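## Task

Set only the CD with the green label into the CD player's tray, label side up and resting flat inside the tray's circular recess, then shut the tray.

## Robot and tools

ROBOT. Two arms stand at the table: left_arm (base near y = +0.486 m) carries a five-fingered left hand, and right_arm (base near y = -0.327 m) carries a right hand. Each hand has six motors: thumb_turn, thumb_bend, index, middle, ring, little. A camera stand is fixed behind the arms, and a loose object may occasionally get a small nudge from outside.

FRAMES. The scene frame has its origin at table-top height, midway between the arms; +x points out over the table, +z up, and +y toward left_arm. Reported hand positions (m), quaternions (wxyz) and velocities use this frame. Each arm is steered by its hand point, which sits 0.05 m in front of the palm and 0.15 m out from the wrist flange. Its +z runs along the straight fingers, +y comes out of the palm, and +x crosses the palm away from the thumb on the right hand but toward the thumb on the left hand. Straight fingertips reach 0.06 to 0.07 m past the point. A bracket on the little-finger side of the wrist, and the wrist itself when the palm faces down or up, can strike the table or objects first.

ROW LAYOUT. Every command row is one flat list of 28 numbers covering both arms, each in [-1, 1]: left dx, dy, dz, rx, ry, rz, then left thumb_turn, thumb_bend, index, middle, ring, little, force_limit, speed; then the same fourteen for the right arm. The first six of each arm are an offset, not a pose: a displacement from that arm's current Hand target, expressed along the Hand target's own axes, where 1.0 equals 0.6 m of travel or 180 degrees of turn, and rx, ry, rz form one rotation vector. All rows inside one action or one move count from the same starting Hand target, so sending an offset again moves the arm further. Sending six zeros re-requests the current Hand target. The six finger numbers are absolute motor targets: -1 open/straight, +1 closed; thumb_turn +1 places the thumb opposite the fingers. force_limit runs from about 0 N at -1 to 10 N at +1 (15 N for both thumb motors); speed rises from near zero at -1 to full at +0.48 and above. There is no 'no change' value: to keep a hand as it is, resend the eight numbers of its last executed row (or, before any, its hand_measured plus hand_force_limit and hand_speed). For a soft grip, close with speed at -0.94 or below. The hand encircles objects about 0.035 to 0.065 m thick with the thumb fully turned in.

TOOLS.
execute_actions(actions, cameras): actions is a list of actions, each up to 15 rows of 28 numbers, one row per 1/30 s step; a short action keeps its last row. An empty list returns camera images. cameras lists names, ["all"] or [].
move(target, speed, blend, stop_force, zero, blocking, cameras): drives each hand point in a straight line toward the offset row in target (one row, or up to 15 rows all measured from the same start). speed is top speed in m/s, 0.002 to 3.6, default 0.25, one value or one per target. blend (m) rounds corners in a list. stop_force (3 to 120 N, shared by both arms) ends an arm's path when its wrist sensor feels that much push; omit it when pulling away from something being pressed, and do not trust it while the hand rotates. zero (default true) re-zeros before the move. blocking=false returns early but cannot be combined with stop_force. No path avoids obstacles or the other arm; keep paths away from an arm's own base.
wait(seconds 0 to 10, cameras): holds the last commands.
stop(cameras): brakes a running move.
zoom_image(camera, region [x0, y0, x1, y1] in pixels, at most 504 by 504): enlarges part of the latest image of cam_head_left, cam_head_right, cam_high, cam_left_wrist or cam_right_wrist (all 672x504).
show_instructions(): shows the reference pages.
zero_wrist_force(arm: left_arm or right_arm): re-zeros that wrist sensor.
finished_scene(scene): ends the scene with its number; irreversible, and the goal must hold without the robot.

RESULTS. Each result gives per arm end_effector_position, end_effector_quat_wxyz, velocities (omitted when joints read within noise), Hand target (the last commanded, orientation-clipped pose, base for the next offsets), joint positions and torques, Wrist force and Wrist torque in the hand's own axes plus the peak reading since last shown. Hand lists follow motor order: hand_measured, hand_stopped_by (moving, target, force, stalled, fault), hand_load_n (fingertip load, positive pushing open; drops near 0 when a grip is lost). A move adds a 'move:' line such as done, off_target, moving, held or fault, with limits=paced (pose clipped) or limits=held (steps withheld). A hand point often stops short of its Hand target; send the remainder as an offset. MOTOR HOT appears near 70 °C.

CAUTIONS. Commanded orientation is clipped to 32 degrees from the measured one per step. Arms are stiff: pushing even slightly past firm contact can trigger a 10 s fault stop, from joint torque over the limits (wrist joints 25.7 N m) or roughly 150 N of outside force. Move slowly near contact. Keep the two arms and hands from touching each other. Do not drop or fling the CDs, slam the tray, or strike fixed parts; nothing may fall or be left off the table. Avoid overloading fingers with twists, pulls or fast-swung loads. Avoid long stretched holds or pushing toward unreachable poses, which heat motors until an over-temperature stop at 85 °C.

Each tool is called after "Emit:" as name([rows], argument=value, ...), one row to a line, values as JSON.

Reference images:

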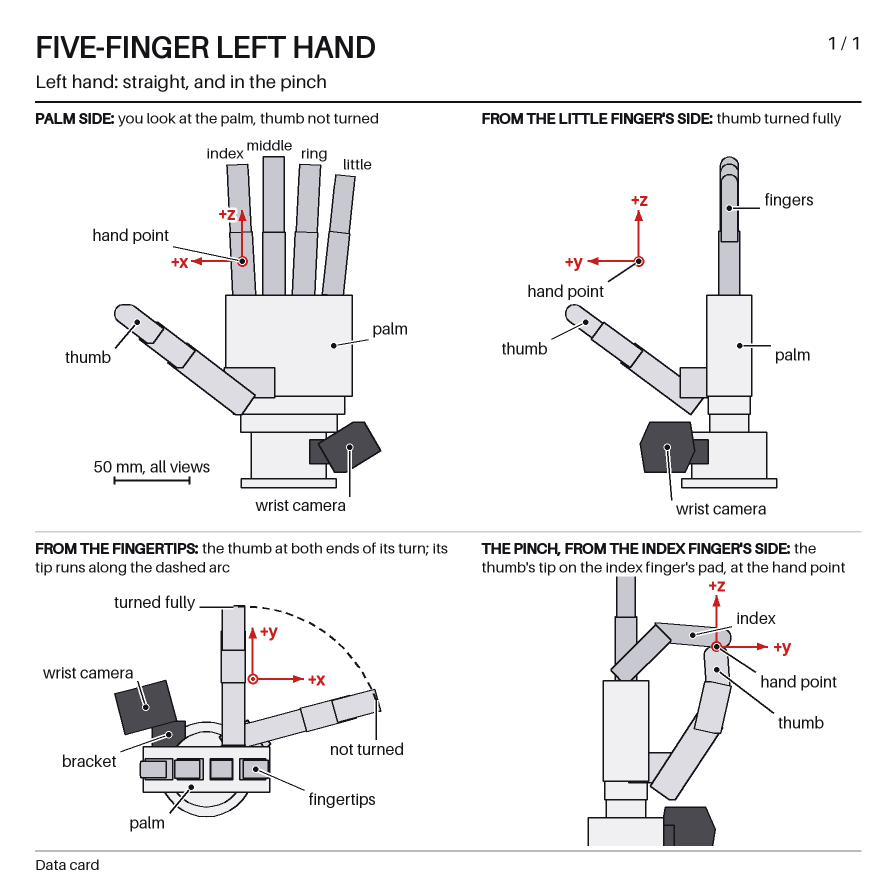

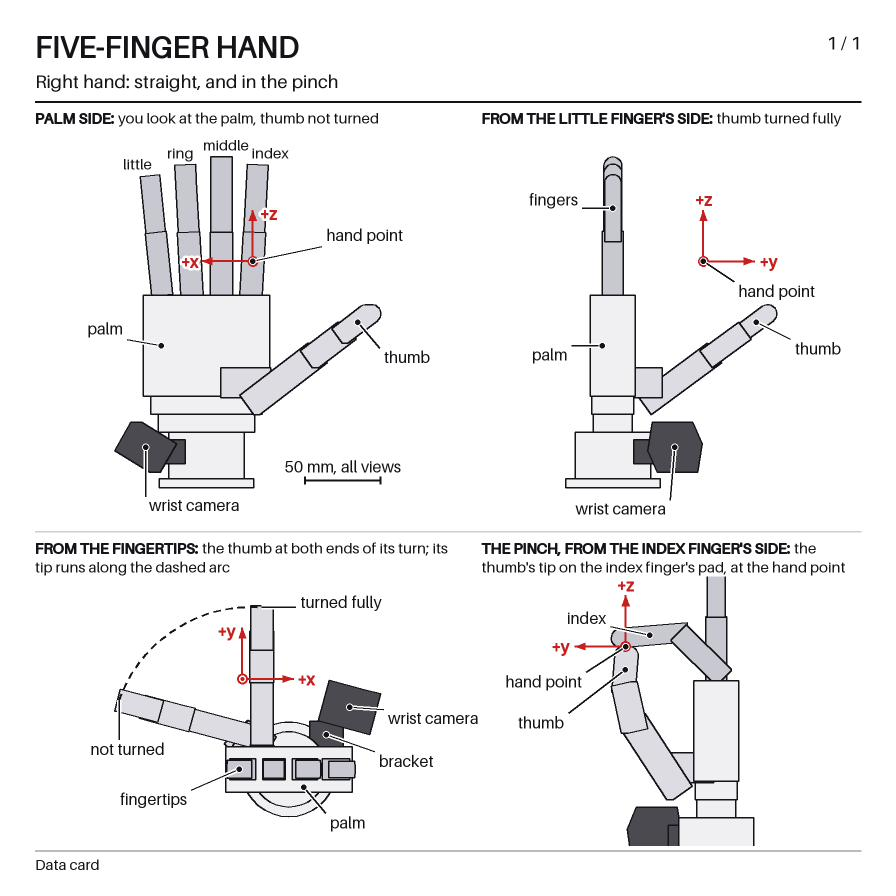

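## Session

Emit:
execute_actions(actions=[])

Scene clock: 0.00 s.
left_arm: end_effector_position=(+0.3326, +0.3660, +0.3352) hand_measured=(-1.000, -1.000, -1.000, -1.000, -1.000, -1.000) hand_load_n=(+0.0, +0.0, +0.0, +0.0, +0.0, +0.0) hand_stopped_by=(target, target, target, target, target, target) hand_force_limit=0.00 hand_speed=-0.80 end_effector_quat_wxyz=(+0.300, -0.376, +0.875, +0.044) | right_arm: end_effector_position=(+0.2523, -0.4116, +0.1084) hand_measured=(-1.000, -1.000, -1.000, -1.000, -1.000, -1.000) hand_load_n=(+0.0, +0.0, +0.0, +0.0, +0.0, -0.5) hand_stopped_by=(target, target, target, target, target, target) hand_force_limit=0.00 hand_speed=-0.80 end_effector_quat_wxyz=(-0.002, -0.061, +0.998, +0.000)
Joint positions: left_arm=[2.836 -1.662 -1.421 1.962 -2.007 3.733] | right_arm=[-0.99 -1.509 2.13 0.952 1.575 -2.747]
Joint velocities: within noise
Joint torques (N m): no reading
Wrist force (N): no reading
Wrist torque (N m): no reading
Wrist force, peak (N): no reading
Hand target: left_arm +0.3326, +0.3660, +0.3352; +0.300, -0.376, +0.875, +0.044 | right_arm +0.2523, -0.4116, +0.1084; -0.002, -0.061, +0.998, +0.000
camera_calibration:
cam_left_wrist: T_world_to_cam=[[0.528913, -0.848669, -0.0033008, 0.141965], [-0.846266, -0.527115, -0.0773606, 0.498719], [0.0639136, 0.0437104, -0.996998, 0.40884], [0, 0, 0, 1]] pos_world=[0.320831, 0.365493, 0.446662]
cam_right_wrist: T_world_to_cam=[[-0.357891, 0.932672, 0.0451323, 0.460429], [0.809194, 0.285664, 0.51342, -0.145937], [0.46596, 0.220269, -0.85695, 0.182644], [0, 0, 0, 1]] pos_world=[0.19777, -0.427971, 0.210664]

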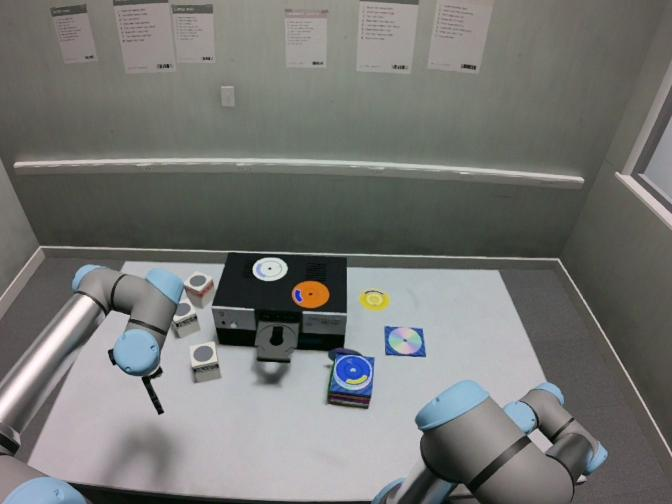

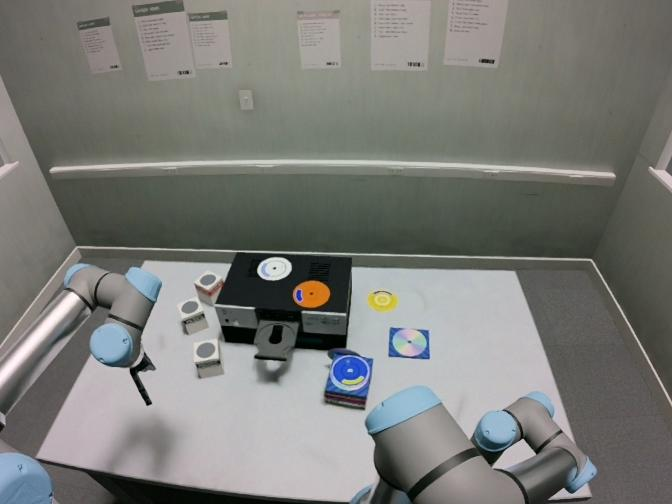

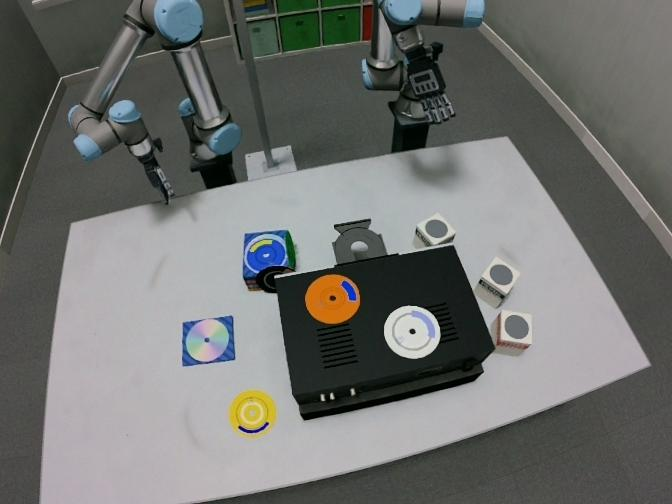

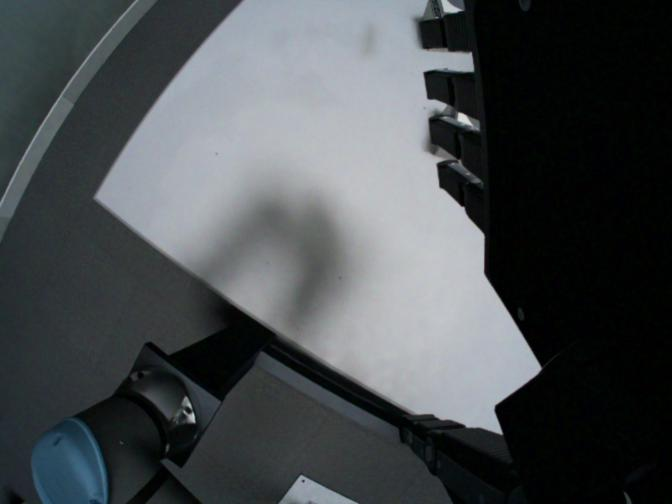

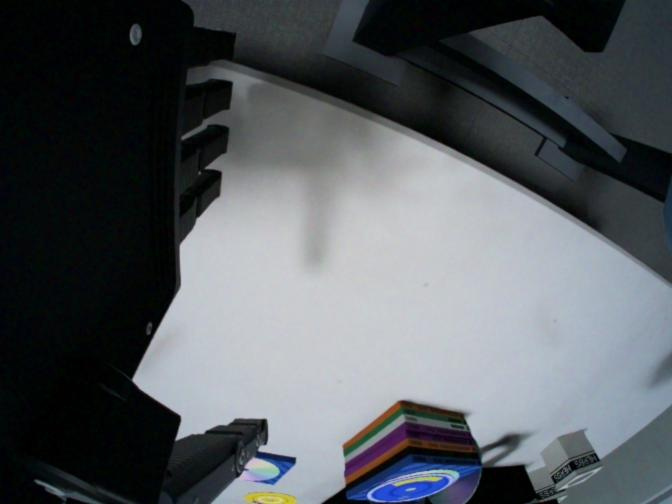

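Emit:
zoom_image(camera="cam_high", region=[220, 200, 420, 320])

Emit:
zoom_image(camera="cam_right_wrist", region=[300, 370, 600, 504])

Emit:
zoom_image(camera="cam_head_left", region=[180, 280, 440, 440])

Emit:
zoom_image(camera="cam_head_right", region=[180, 280, 440, 440])

Scaled by 2.520 from the camera's 672x504 image, which has a finer 960x720 frame.

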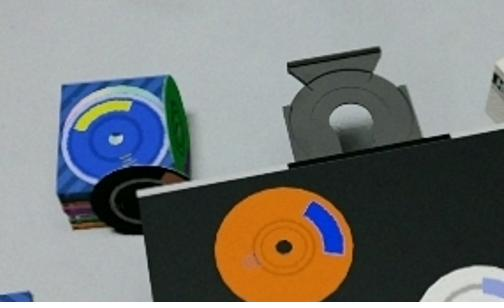

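Scaled by 1.680 from the camera's 672x504 image, which has a finer 960x720 frame.

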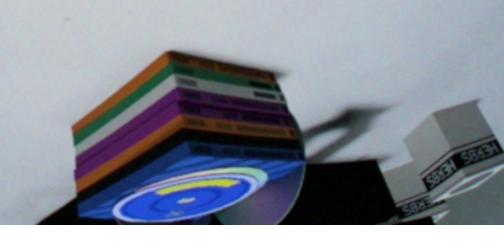

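Scaled by 1.938 from the camera's 672x504 image, which has a finer 960x720 frame.

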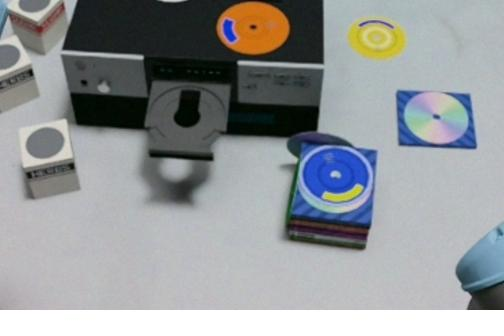

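Scaled by 1.938 from the camera's 672x504 image, which has a finer 960x720 frame.

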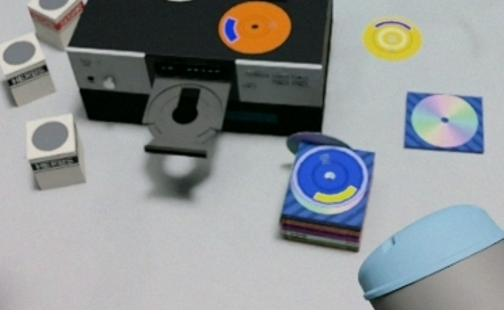

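Emit:
move(target=[0.2642,-0.7022,0.0803,0.4302,0.3218,0.045,1,0,-1,-1,1,1,-0.7,-0.3,0,0,0,0,0,0,-1,-1,-1,-1,-1,-1,0,-0.8], speed=0.45, cameras=["cam_high","cam_left_wrist"])

Emit:
zoom_image(camera="cam_left_wrist", region=[0, 0, 504, 504])

Scene clock: 6.27 s.
left_arm: end_effector_position=(+0.5598, -0.0202, +0.2703) hand_measured=(+1.000, +0.000, -1.000, -1.000, +1.000, +1.000) hand_load_n=(+0.0, +0.0, +0.0, +0.0, +0.0, +0.0) hand_stopped_by=(target, target, target, target, target, target) hand_force_limit=-0.70 hand_speed=-0.30 end_effector_quat_wxyz=(+0.030, -0.034, +0.764, -0.644) | right_arm: end_effector_position=(+0.2523, -0.4116, +0.1084) hand_measured=(-1.000, -1.000, -1.000, -1.000, -1.000, -1.000) hand_load_n=(+0.0, +0.0, +0.0, +0.0, +0.0, +0.0) hand_stopped_by=(target, target, target, target, target, target) hand_force_limit=0.00 hand_speed=-0.80 end_effector_quat_wxyz=(-0.002, -0.061, +0.998, +0.000)
Joint positions: left_arm=[2.888 -2.339 -0.826 2.65 -0.351 3.632] | right_arm=[-0.99 -1.509 2.13 0.952 1.575 -2.747]
Joint torques (N m): left_arm=[7.84 44.07 27.37 -1.73 2.51 -0.91] | right_arm=[0.57 -18.19 -14.1 2.55 0.35 0.42]
Wrist force (N): left_arm=[-0.2 0.4 -1.8] | right_arm=[0.0 -0.2 0.0]
Wrist torque (N m): left_arm=[0.08 -0.17 -0.06] | right_arm=[-0.01 0.00 0.00]
Wrist force, peak (N): left_arm=[0.0 0.1 -2.2] | right_arm=[-0.3 -0.1 0.3]
Hand target: left_arm +0.5599, -0.0201, +0.2703; +0.030, -0.034, +0.764, -0.644 | right_arm +0.2523, -0.4116, +0.1084; -0.002, -0.061, +0.998, +0.000
Off the commanded pose: left_arm 0.000 m, 0 deg | right_arm 0.000 m, 0 deg.
move: done
camera_calibration:
cam_left_wrist: T_world_to_cam=[[-0.239352, -0.19287, 0.951584, -0.120965], [-0.876156, 0.465247, -0.126082, 0.532392], [-0.418404, -0.863914, -0.280342, 0.404473], [0, 0, 0, 1]] pos_world=[0.606738, 0.078406, 0.295624]
Images, in order (width x height): cam_high 672x504, cam_left_wrist 672x504.

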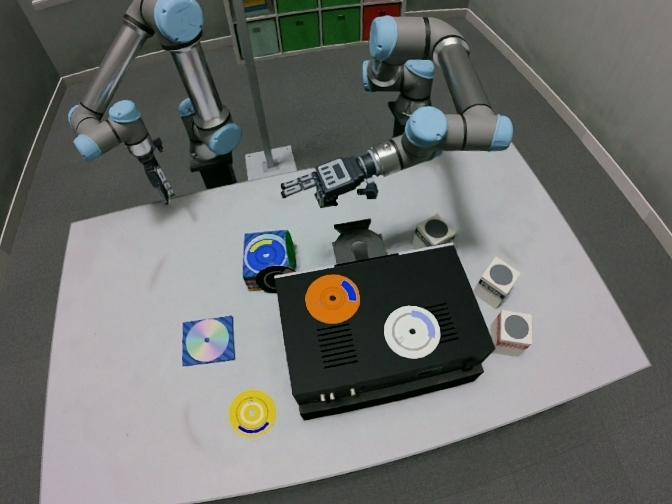

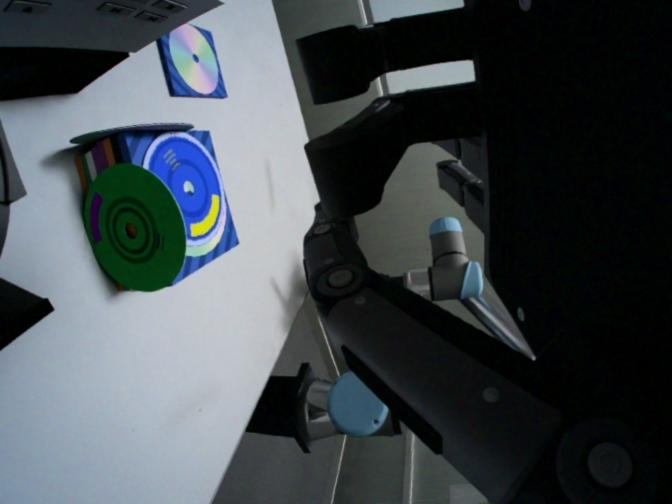

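Scaled by 1.000.

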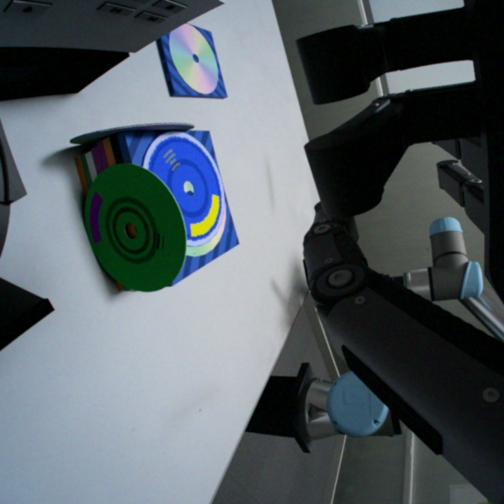

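Emit:
zoom_image(camera="cam_left_wrist", region=[60, 100, 260, 310])

Scaled by 2.400 from the camera's 672x504 image, which has a finer 960x720 frame.

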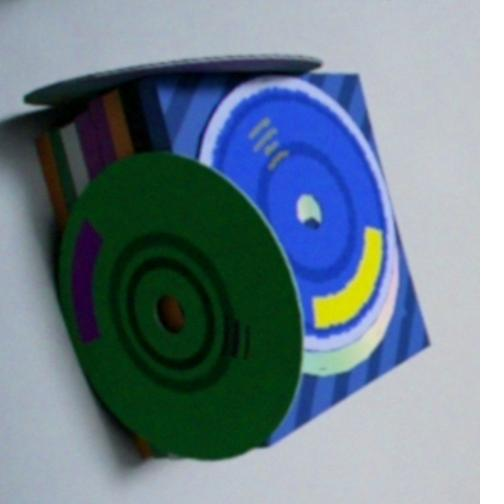

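Emit:
move(target=[0.0487,0.1545,0.1375,0.0013,0.0743,0.1804,1,0,-1,-1,1,1,-0.7,-0.3,0,0,0,0,0,0,-1,-1,-1,-1,-1,-1,0,-0.8], speed=0.2, cameras=["cam_high","cam_left_wrist","cam_right_wrist"])

Emit:
zoom_image(camera="cam_left_wrist", region=[100, 60, 440, 400])

Emit:
zoom_image(camera="cam_high", region=[230, 160, 430, 300])

Scene clock: 14.63 s.
left_arm: end_effector_position=(+0.5368, -0.0882, +0.1650) hand_measured=(+1.000, +0.000, -1.000, -1.000, +1.000, +1.000) hand_load_n=(+0.0, +0.0, +0.0, +0.0, +0.0, +0.0) hand_stopped_by=(target, target, target, target, target, target) hand_force_limit=-0.70 hand_speed=-0.30 end_effector_quat_wxyz=(+0.120, +0.254, +0.740, -0.611) | right_arm: end_effector_position=(+0.2523, -0.4116, +0.1084) hand_measured=(-1.000, -1.000, -1.000, -1.000, -1.000, -1.000) hand_load_n=(+0.0, +0.0, +0.0, +0.0, +0.0, +0.0) hand_stopped_by=(target, target, target, target, target, target) hand_force_limit=0.00 hand_speed=-0.80 end_effector_quat_wxyz=(-0.002, -0.061, +0.998, +0.000)
Joint positions: left_arm=[2.769 -2.569 -0.677 2.383 -0.3 4.507] | right_arm=[-0.99 -1.509 2.13 0.952 1.575 -2.747]
Joint torques (N m): left_arm=[9.61 64.87 7.04 0.84 3.33 0.15] | right_arm=[0.51 -18.14 -13.8 2.53 0.35 0.29]
Wrist force (N): left_arm=[1.1 0.3 -0.6] | right_arm=[0.0 -0.1 -0.1]
Wrist torque (N m): left_arm=[-0.03 -0.21 0.11] | right_arm=[0.00 0.00 0.01]
Wrist force, peak (N): left_arm=[-0.7 -0.2 -2.5] | right_arm=[-0.4 -0.1 0.2]
Hand target: left_arm +0.5368, -0.0881, +0.1650; +0.120, +0.254, +0.740, -0.611 | right_arm +0.2523, -0.4116, +0.1084; -0.002, -0.061, +0.998, +0.000
Off the commanded pose: left_arm 0.000 m, 0 deg | right_arm 0.000 m, 0 deg.
move: done
camera_calibration:
cam_left_wrist: T_world_to_cam=[[-0.721279, -0.0679234, 0.689307, 0.273681], [-0.518167, 0.713303, -0.471913, 0.417362], [-0.459631, -0.697557, -0.549686, 0.387763], [0, 0, 0, 1]] pos_world=[0.591891, -0.00862989, 0.221457]
cam_right_wrist: T_world_to_cam=[[-0.357891, 0.932672, 0.0451323, 0.460429], [0.809194, 0.285664, 0.51342, -0.145937], [0.46596, 0.220269, -0.85695, 0.182644], [0, 0, 0, 1]] pos_world=[0.19777, -0.427971, 0.210664]
Images, in order (width x height): cam_high 672x504, cam_left_wrist 672x504, cam_right_wrist 672x504.

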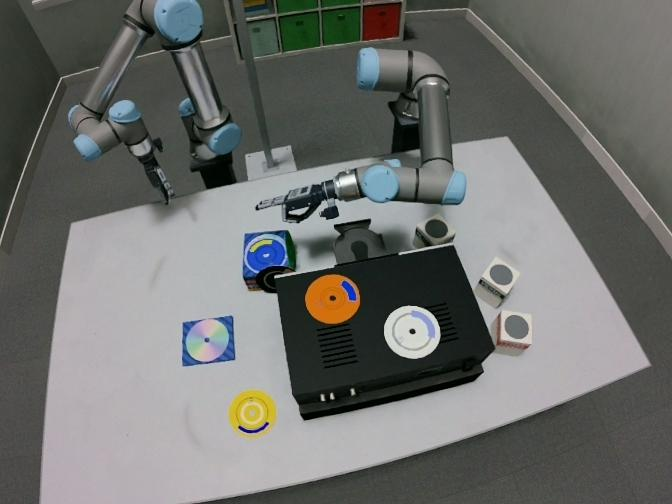

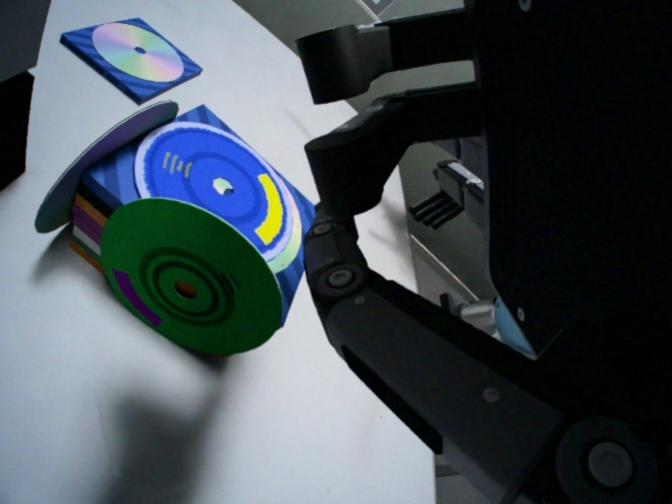

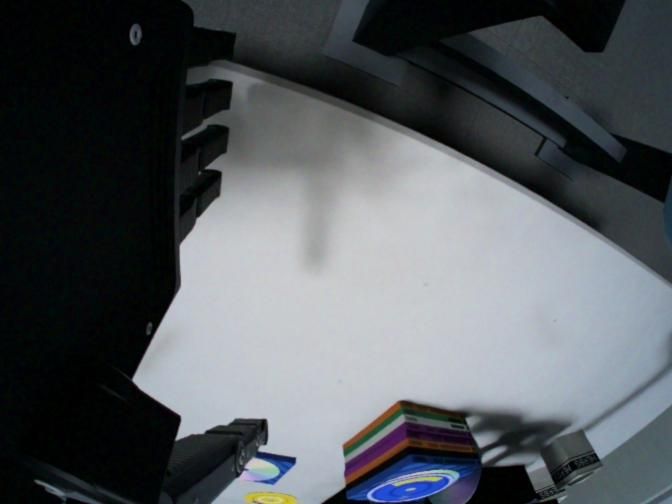

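Scaled by 1.482 from the camera's 672x504 image, which has a finer 960x720 frame.

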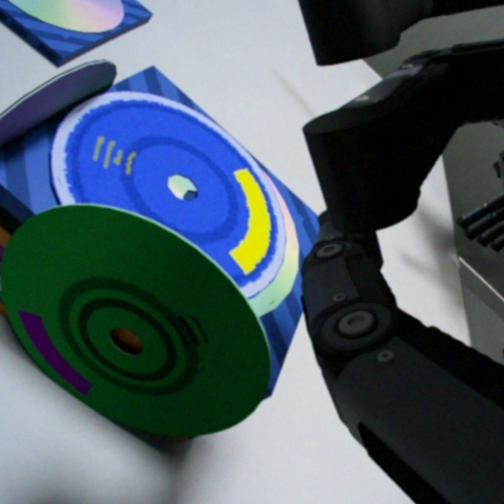

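Scaled by 2.520 from the camera's 672x504 image, which has a finer 960x720 frame.

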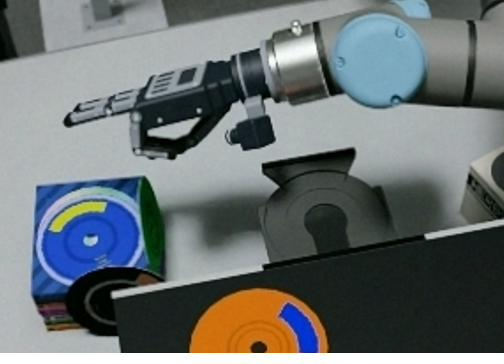

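Emit:
move(target=[0.0497,0.0885,0.0322,0,0,0,1,0,-1,-1,1,1,-0.7,-0.3,0,0,0,0,0,0,-1,-1,-1,-1,-1,-1,0,-0.8], speed=0.08, stop_force=5, cameras=["cam_high","cam_left_wrist"])

Emit:
zoom_image(camera="cam_left_wrist", region=[180, 120, 430, 370])

Emit:
zoom_image(camera="cam_high", region=[230, 160, 430, 300])

Scene clock: 17.70 s.
left_arm: end_effector_position=(+0.5370, -0.0934, +0.1013) hand_measured=(+1.000, +0.000, -1.000, -1.000, +1.000, +1.000) hand_load_n=(+0.0, +0.0, +0.0, +0.0, +0.0, +0.0) hand_stopped_by=(target, target, target, target, target, target) hand_force_limit=-0.70 hand_speed=-0.30 end_effector_quat_wxyz=(+0.120, +0.254, +0.740, -0.611) | right_arm: end_effector_position=(+0.2523, -0.4116, +0.1084) hand_measured=(-1.000, -1.000, -1.000, -1.000, -1.000, -1.000) hand_load_n=(+0.0, +0.0, -0.5, +0.0, +0.0, +0.0) hand_stopped_by=(target, target, target, target, target, target) hand_force_limit=0.00 hand_speed=-0.80 end_effector_quat_wxyz=(-0.002, -0.061, +0.998, +0.000)
Joint positions: left_arm=[2.762 -2.612 -0.756 2.522 -0.305 4.489] | right_arm=[-0.99 -1.509 2.13 0.952 1.575 -2.747]
Joint torques (N m): left_arm=[7.77 66.13 26.82 -3.58 2.33 1.88] | right_arm=[0.01 -18.56 -13.77 2.57 0.44 0.36]
Wrist force (N): left_arm=[1.0 0.2 -0.9] | right_arm=[0.0 -0.2 -0.1]
Wrist torque (N m): left_arm=[0.01 -0.16 0.14] | right_arm=[-0.02 0.00 -0.01]
Wrist force, peak (N): left_arm=[1.4 1.2 -0.7] | right_arm=[0.2 -0.2 -0.3]
Hand target: left_arm +0.5370, -0.0934, +0.1013; +0.120, +0.254, +0.740, -0.611 | right_arm +0.2523, -0.4116, +0.1084; -0.002, -0.061, +0.998, +0.000
Off the commanded pose: left_arm 0.000 m, 0 deg | right_arm 0.000 m, 0 deg.
move: done
camera_calibration:
cam_left_wrist: T_world_to_cam=[[-0.721344, -0.0679193, 0.689238, 0.317365], [-0.518173, 0.713222, -0.472028, 0.391013], [-0.45952, -0.69764, -0.549673, 0.349168], [0, 0, 0, 1]] pos_world=[0.591991, -0.01373, 0.157757]
Images, in order (width x height): cam_high 672x504, cam_left_wrist 672x504.

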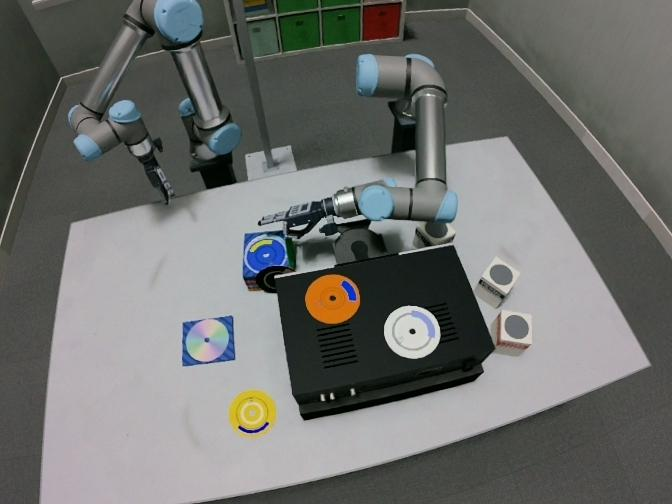

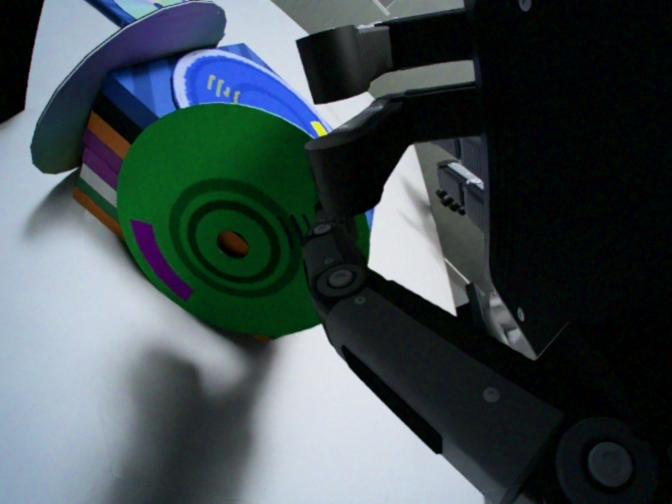

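Scaled by 2.016 from the camera's 672x504 image, which has a finer 960x720 frame.

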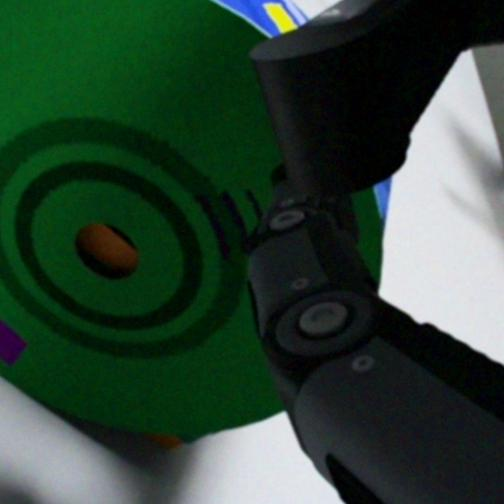

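Scaled by 2.520 from the camera's 672x504 image, which has a finer 960x720 frame.

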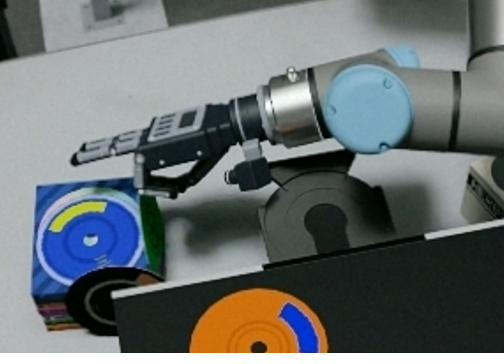

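Emit:
execute_actions([
  [[0,0,0,0,0,0,1,0,0,0,1,1,-0.7,-0.3,0,0,0,0,0,0,-1,-1,-1,-1,-1,-1,0,-0.8]],
], cameras=["cam_left_wrist"])

Emit:
zoom_image(camera="cam_left_wrist", region=[180, 120, 430, 370])

Scene clock: 18.80 s.
left_arm: end_effector_position=(+0.5370, -0.0934, +0.1013) hand_measured=(+1.000, +0.000, +0.000, +0.000, +1.000, +1.000) hand_load_n=(+0.0, +0.5, +0.0, +0.0, +0.0, +0.0) hand_stopped_by=(target, target, target, target, target, target) hand_force_limit=-0.70 hand_speed=-0.30 end_effector_quat_wxyz=(+0.120, +0.254, +0.740, -0.611) | right_arm: end_effector_position=(+0.2523, -0.4116, +0.1084) hand_measured=(-1.000, -1.000, -1.000, -1.000, -1.000, -1.000) hand_load_n=(+0.0, +0.0, +0.0, +0.0, +0.0, +0.0) hand_stopped_by=(target, target, target, target, target, target) hand_force_limit=0.00 hand_speed=-0.80 end_effector_quat_wxyz=(-0.002, -0.061, +0.998, +0.000)
Joint positions: left_arm=[2.762 -2.612 -0.756 2.522 -0.305 4.489] | right_arm=[-0.99 -1.509 2.13 0.952 1.575 -2.747]
Joint torques (N m): left_arm=[8.56 65.11 27.09 -2.51 2.59 1.7] | right_arm=[-0.17 -18.41 -13.81 2.5 0.33 0.32]
Wrist force (N): left_arm=[1.0 0.5 -1.1] | right_arm=[-0.1 0.0 0.1]
Wrist torque (N m): left_arm=[0.06 -0.17 0.12] | right_arm=[0.00 0.00 0.00]
Wrist force, peak (N): left_arm=[1.2 0.3 -1.1] | right_arm=[0.2 -0.3 -0.2]
Hand target: left_arm +0.5370, -0.0934, +0.1013; +0.120, +0.254, +0.740, -0.611 | right_arm +0.2523, -0.4116, +0.1084; -0.002, -0.061, +0.998, +0.000
Off the commanded pose: left_arm 0.000 m, 0 deg | right_arm 0.000 m, 0 deg.
camera_calibration:
cam_left_wrist: T_world_to_cam=[[-0.721344, -0.0679193, 0.689238, 0.317365], [-0.518173, 0.713222, -0.472028, 0.391013], [-0.45952, -0.69764, -0.549673, 0.349168], [0, 0, 0, 1]] pos_world=[0.591991, -0.01373, 0.157757]
Images, in order (width x height): cam_left_wrist 672x504.

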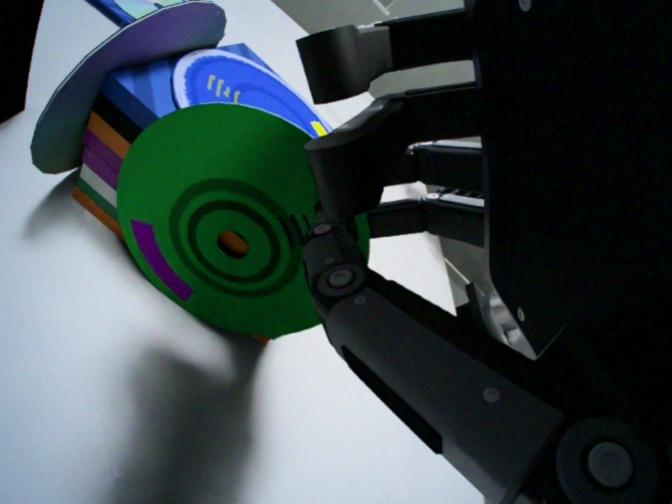

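Scaled by 2.016 from the camera's 672x504 image, which has a finer 960x720 frame.

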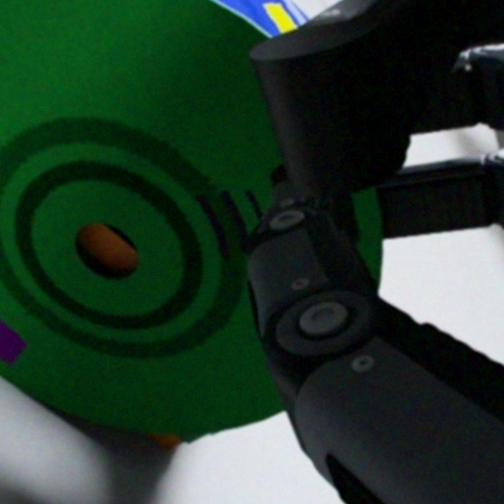

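Fingers are behind the disc. Close gently.

Emit:
execute_actions([
  [[0,0,0,0,0,0,1,0,0.6,0.6,1,1,-0.7,-0.94,0,0,0,0,0,0,-1,-1,-1,-1,-1,-1,0,-0.8]],
], cameras=["cam_left_wrist"])

Emit:
zoom_image(camera="cam_left_wrist", region=[80, 60, 430, 400])

Scene clock: 20.37 s.
left_arm: end_effector_position=(+0.5370, -0.0934, +0.1013) hand_measured=(+1.000, +0.000, +0.196, +0.196, +1.000, +1.000) hand_load_n=(+0.0, +0.5, +1.5, +2.0, +0.0, +0.0) hand_stopped_by=(target, target, force, force, target, target) hand_force_limit=-0.70 hand_speed=-0.94 end_effector_quat_wxyz=(+0.120, +0.254, +0.740, -0.611) | right_arm: end_effector_position=(+0.2523, -0.4116, +0.1084) hand_measured=(-1.000, -1.000, -1.000, -1.000, -1.000, -1.000) hand_load_n=(+0.0, +0.0, -0.5, +0.0, +0.0, +0.0) hand_stopped_by=(target, target, target, target, target, target) hand_force_limit=0.00 hand_speed=-0.80 end_effector_quat_wxyz=(-0.002, -0.061, +0.998, +0.000)
Joint positions: left_arm=[2.762 -2.612 -0.756 2.522 -0.305 4.489] | right_arm=[-0.99 -1.509 2.13 0.952 1.575 -2.747]
Joint torques (N m): left_arm=[8.9 64.02 24.91 -0.49 2.39 1.6] | right_arm=[0.08 -18.3 -13.65 2.66 0.43 0.07]
Wrist force (N): left_arm=[1.2 0.5 -0.9] | right_arm=[-0.2 0.0 0.0]
Wrist torque (N m): left_arm=[0.05 -0.19 0.13] | right_arm=[0.01 0.03 -0.01]
Wrist force, peak (N): left_arm=[1.2 0.5 -1.1] | right_arm=[0.0 -0.3 0.4]
Hand target: left_arm +0.5370, -0.0934, +0.1013; +0.120, +0.254, +0.740, -0.611 | right_arm +0.2523, -0.4116, +0.1084; -0.002, -0.061, +0.998, +0.000
Off the commanded pose: left_arm 0.000 m, 0 deg | right_arm 0.000 m, 0 deg.
camera_calibration:
cam_left_wrist: T_world_to_cam=[[-0.721344, -0.0679193, 0.689238, 0.317365], [-0.518173, 0.713222, -0.472028, 0.391013], [-0.45952, -0.69764, -0.549673, 0.349168], [0, 0, 0, 1]] pos_world=[0.591991, -0.01373, 0.157757]
Images, in order (width x height): cam_left_wrist 672x504.

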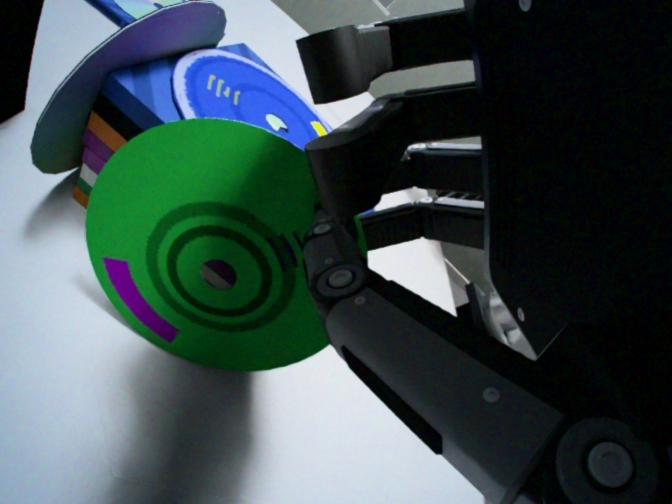

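Scaled by 1.440 from the camera's 672x504 image, which has a finer 960x720 frame.

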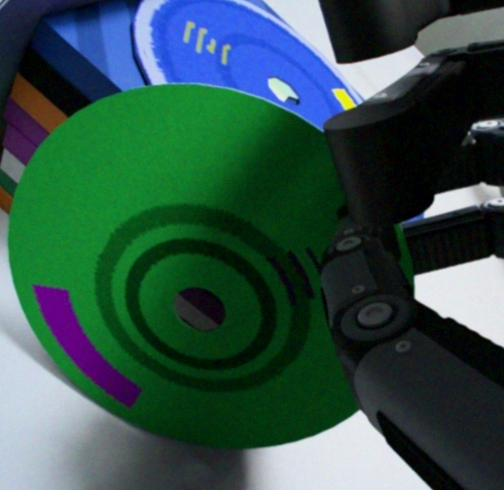

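Emit:
move(target=[-0.1025,-0.1812,-0.0617,0,0,0,1,0,0.6,0.6,1,1,-0.7,-0.94,0,0,0,0,0,0,-1,-1,-1,-1,-1,-1,0,-0.8], speed=0.12, cameras=["cam_high","cam_left_wrist"])

Emit:
zoom_image(camera="cam_left_wrist", region=[80, 60, 430, 400])

Scene clock: 24.60 s.
left_arm: end_effector_position=(+0.5368, -0.0852, +0.2313) hand_measured=(+1.000, +0.000, +0.196, +0.196, +1.000, +1.000) hand_load_n=(+0.0, +1.0, +1.5, +2.0, +0.0, +0.5) hand_stopped_by=(target, target, force, force, target, target) hand_force_limit=-0.70 hand_speed=-0.94 end_effector_quat_wxyz=(+0.120, +0.254, +0.740, -0.611) | right_arm: end_effector_position=(+0.2523, -0.4116, +0.1084) hand_measured=(-1.000, -1.000, -1.000, -1.000, -1.000, -1.000) hand_load_n=(+0.0, +0.0, +0.0, +0.0, +0.0, +0.0) hand_stopped_by=(target, target, target, target, target, target) hand_force_limit=0.00 hand_speed=-0.80 end_effector_quat_wxyz=(-0.002, -0.061, +0.998, +0.000)
Joint positions: left_arm=[2.774 -2.558 -0.53 2.216 -0.297 4.518] | right_arm=[-0.99 -1.509 2.13 0.952 1.575 -2.747]
Joint torques (N m): left_arm=[-2.13 61.97 5.77 0.55 2.99 -1.16] | right_arm=[0.32 -17.91 -12.29 2.67 0.5 0.27]
Wrist force (N): left_arm=[1.3 0.4 -1.3] | right_arm=[0.0 0.0 0.0]
Wrist torque (N m): left_arm=[0.03 -0.24 -0.02] | right_arm=[0.01 0.00 0.00]
Wrist force, peak (N): left_arm=[1.7 1.4 -0.2] | right_arm=[-0.1 -0.2 0.5]
Hand target: left_arm +0.5367, -0.0852, +0.2313; +0.120, +0.254, +0.740, -0.611 | right_arm +0.2523, -0.4116, +0.1084; -0.002, -0.061, +0.998, +0.000
Off the commanded pose: left_arm 0.000 m, 0 deg | right_arm 0.000 m, 0 deg.
move: done
camera_calibration:
cam_left_wrist: T_world_to_cam=[[-0.721451, -0.0678685, 0.689132, 0.228343], [-0.518095, 0.713195, -0.472154, 0.446467], [-0.459441, -0.697672, -0.549697, 0.426261], [0, 0, 0, 1]] pos_world=[0.591892, -0.00553029, 0.287757]
Images, in order (width x height): cam_high 672x504, cam_left_wrist 672x504.

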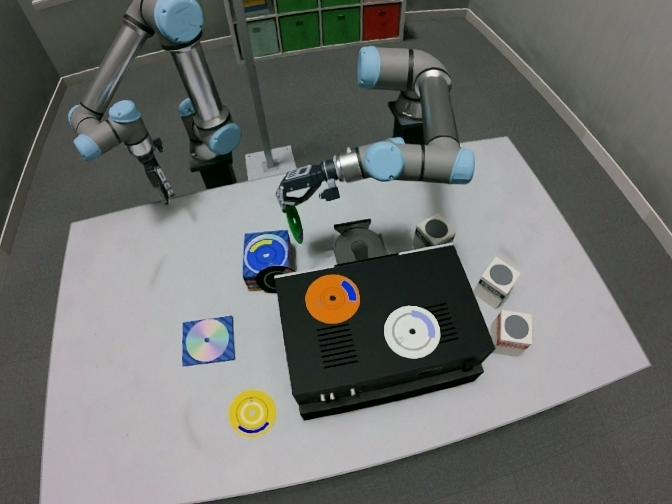

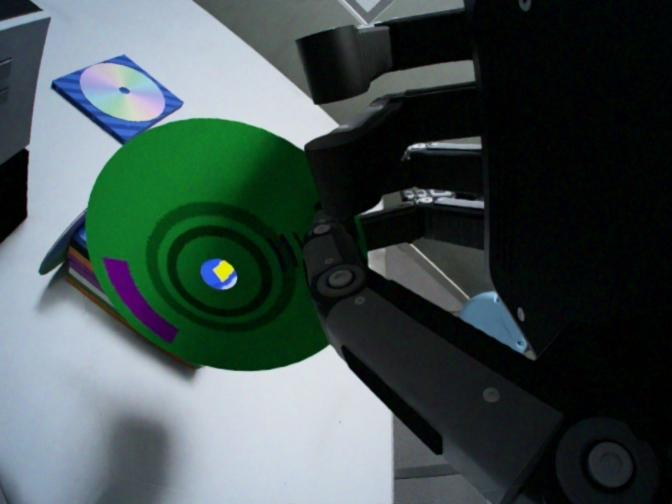

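Scaled by 1.440 from the camera's 672x504 image, which has a finer 960x720 frame.

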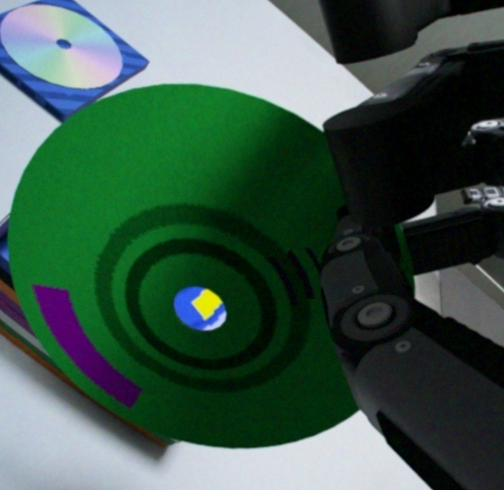

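Emit:
move([
  [-0.0052,-0.118,0.0102,0.1155,0.0124,0.1135,1,0,0.6,0.6,1,1,-0.7,-0.94,0,0,0,0,0,0,-1,-1,-1,-1,-1,-1,0,-0.8],
  [0.0755,-0.1645,-0.0308,0.1929,0.0898,0.2359,1,0,0.6,0.6,1,1,-0.7,-0.94,0,0,0,0,0,0,-1,-1,-1,-1,-1,-1,0,-0.8],
  [0.132,-0.1223,-0.1105,0.2037,0.2156,0.354,1,0,0.6,0.6,1,1,-0.7,-0.94,0,0,0,0,0,0,-1,-1,-1,-1,-1,-1,0,-0.8],
  [0.1013,0.0072,-0.2145,0.128,0.3618,0.4513,1,0,0.6,0.6,1,1,-0.7,-0.94,0,0,0,0,0,0,-1,-1,-1,-1,-1,-1,0,-0.8],
], speed=0.3, blend=[0.02,0.02,0.02,0], cameras=["cam_high","cam_left_wrist","cam_head_left","cam_head_right"])

Emit:
zoom_image(camera="cam_left_wrist", region=[80, 252, 430, 504])

Emit:
zoom_image(camera="cam_high", region=[270, 180, 470, 300])

Scene clock: 30.47 s.
left_arm: end_effector_position=(+0.5049, +0.0535, +0.2269) hand_measured=(+1.000, +0.000, +0.196, +0.196, +1.000, +1.000) hand_load_n=(+0.0, +0.5, +2.5, +2.0, +0.0, +0.5) hand_stopped_by=(target, target, force, force, target, target) hand_force_limit=-0.70 hand_speed=-0.94 end_effector_quat_wxyz=(+0.039, +0.924, +0.240, -0.295) | right_arm: end_effector_position=(+0.2523, -0.4116, +0.1084) hand_measured=(-1.000, -1.000, -1.000, -1.000, -1.000, -1.000) hand_load_n=(+0.0, +0.0, +0.0, +0.0, +0.0, +0.0) hand_stopped_by=(target, target, target, target, target, target) hand_force_limit=0.00 hand_speed=-0.80 end_effector_quat_wxyz=(-0.002, -0.061, +0.998, +0.000)
Joint positions: left_arm=[2.791 -2.083 -1.14 4.307 1.197 3.985] | right_arm=[-0.99 -1.509 2.13 0.952 1.575 -2.747]
Joint torques (N m): left_arm=[-5.41 37.12 29.41 3.27 0.85 1.92] | right_arm=[-0.24 -18.26 -12.87 2.52 0.51 0.39]
Wrist force (N): left_arm=[0.8 -0.5 0.1] | right_arm=[0.2 0.0 -0.1]
Wrist torque (N m): left_arm=[-0.05 -0.16 0.03] | right_arm=[0.02 -0.03 0.02]
Wrist force, peak (N): left_arm=[2.0 -0.4 -1.7] | right_arm=[0.0 -0.2 0.4]
Hand target: left_arm +0.5050, +0.0535, +0.2269; +0.039, +0.924, +0.240, -0.295 | right_arm +0.2523, -0.4116, +0.1084; -0.002, -0.061, +0.998, +0.000
Off the commanded pose: left_arm 0.000 m, 0 deg | right_arm 0.000 m, 0 deg.
move: done
camera_calibration:
cam_left_wrist: T_world_to_cam=[[-0.272923, 0.958577, -0.0815064, 0.111153], [0.961329, 0.268496, -0.0612811, -0.487452], [-0.0368585, -0.0950796, -0.994787, 0.361322], [0, 0, 0, 1]] pos_world=[0.512256, 0.058685, 0.338627]
Images, in order (width x height): cam_head_left 672x504, cam_head_right 672x504, cam_high 672x504, cam_left_wrist 672x504.

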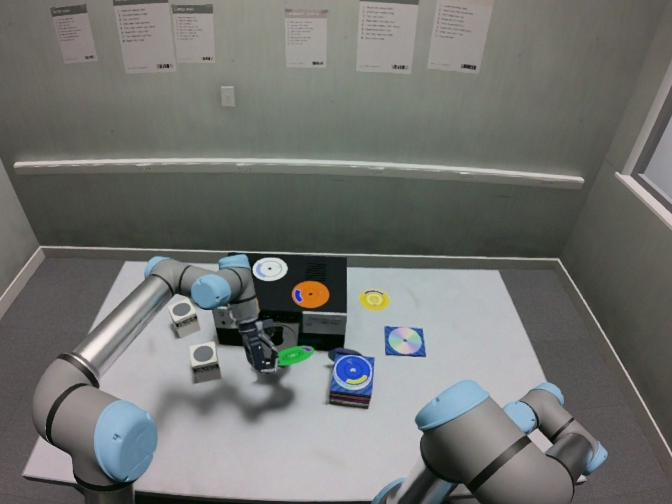

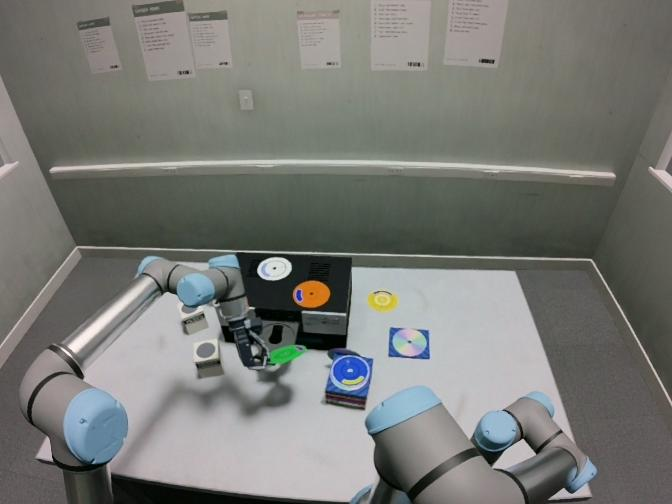

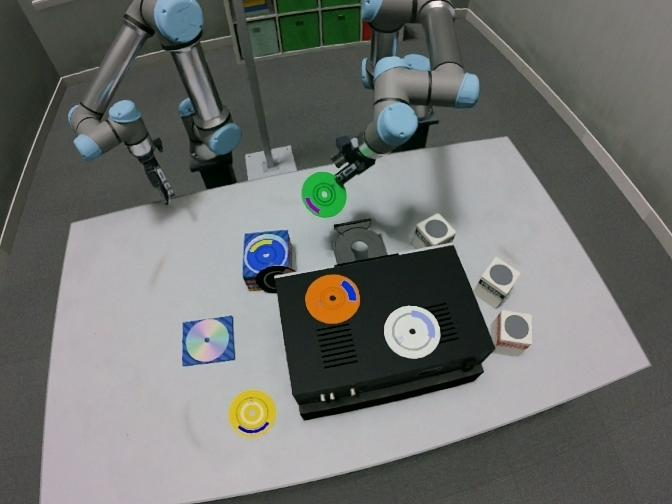

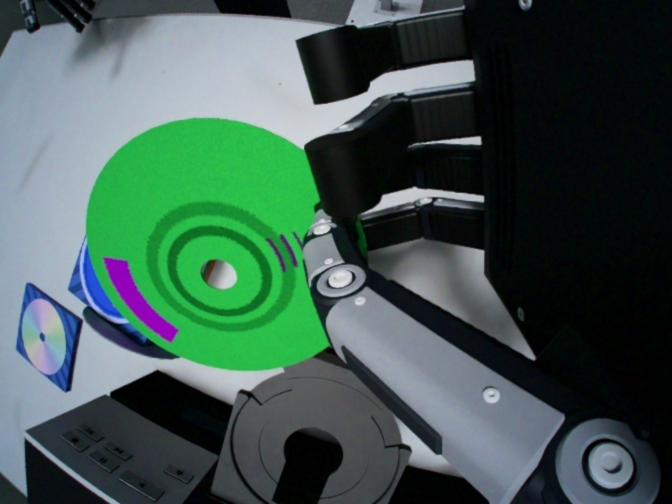

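Scaled by 1.440 from the camera's 672x504 image, which has a finer 960x720 frame.

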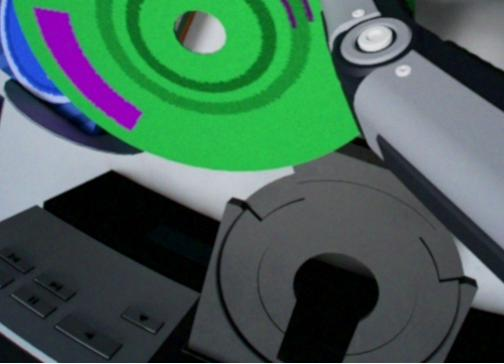

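Scaled by 2.520 from the camera's 672x504 image, which has a finer 960x720 frame.

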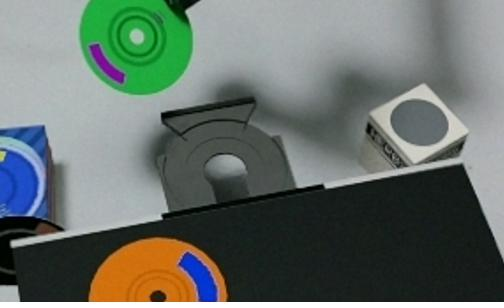

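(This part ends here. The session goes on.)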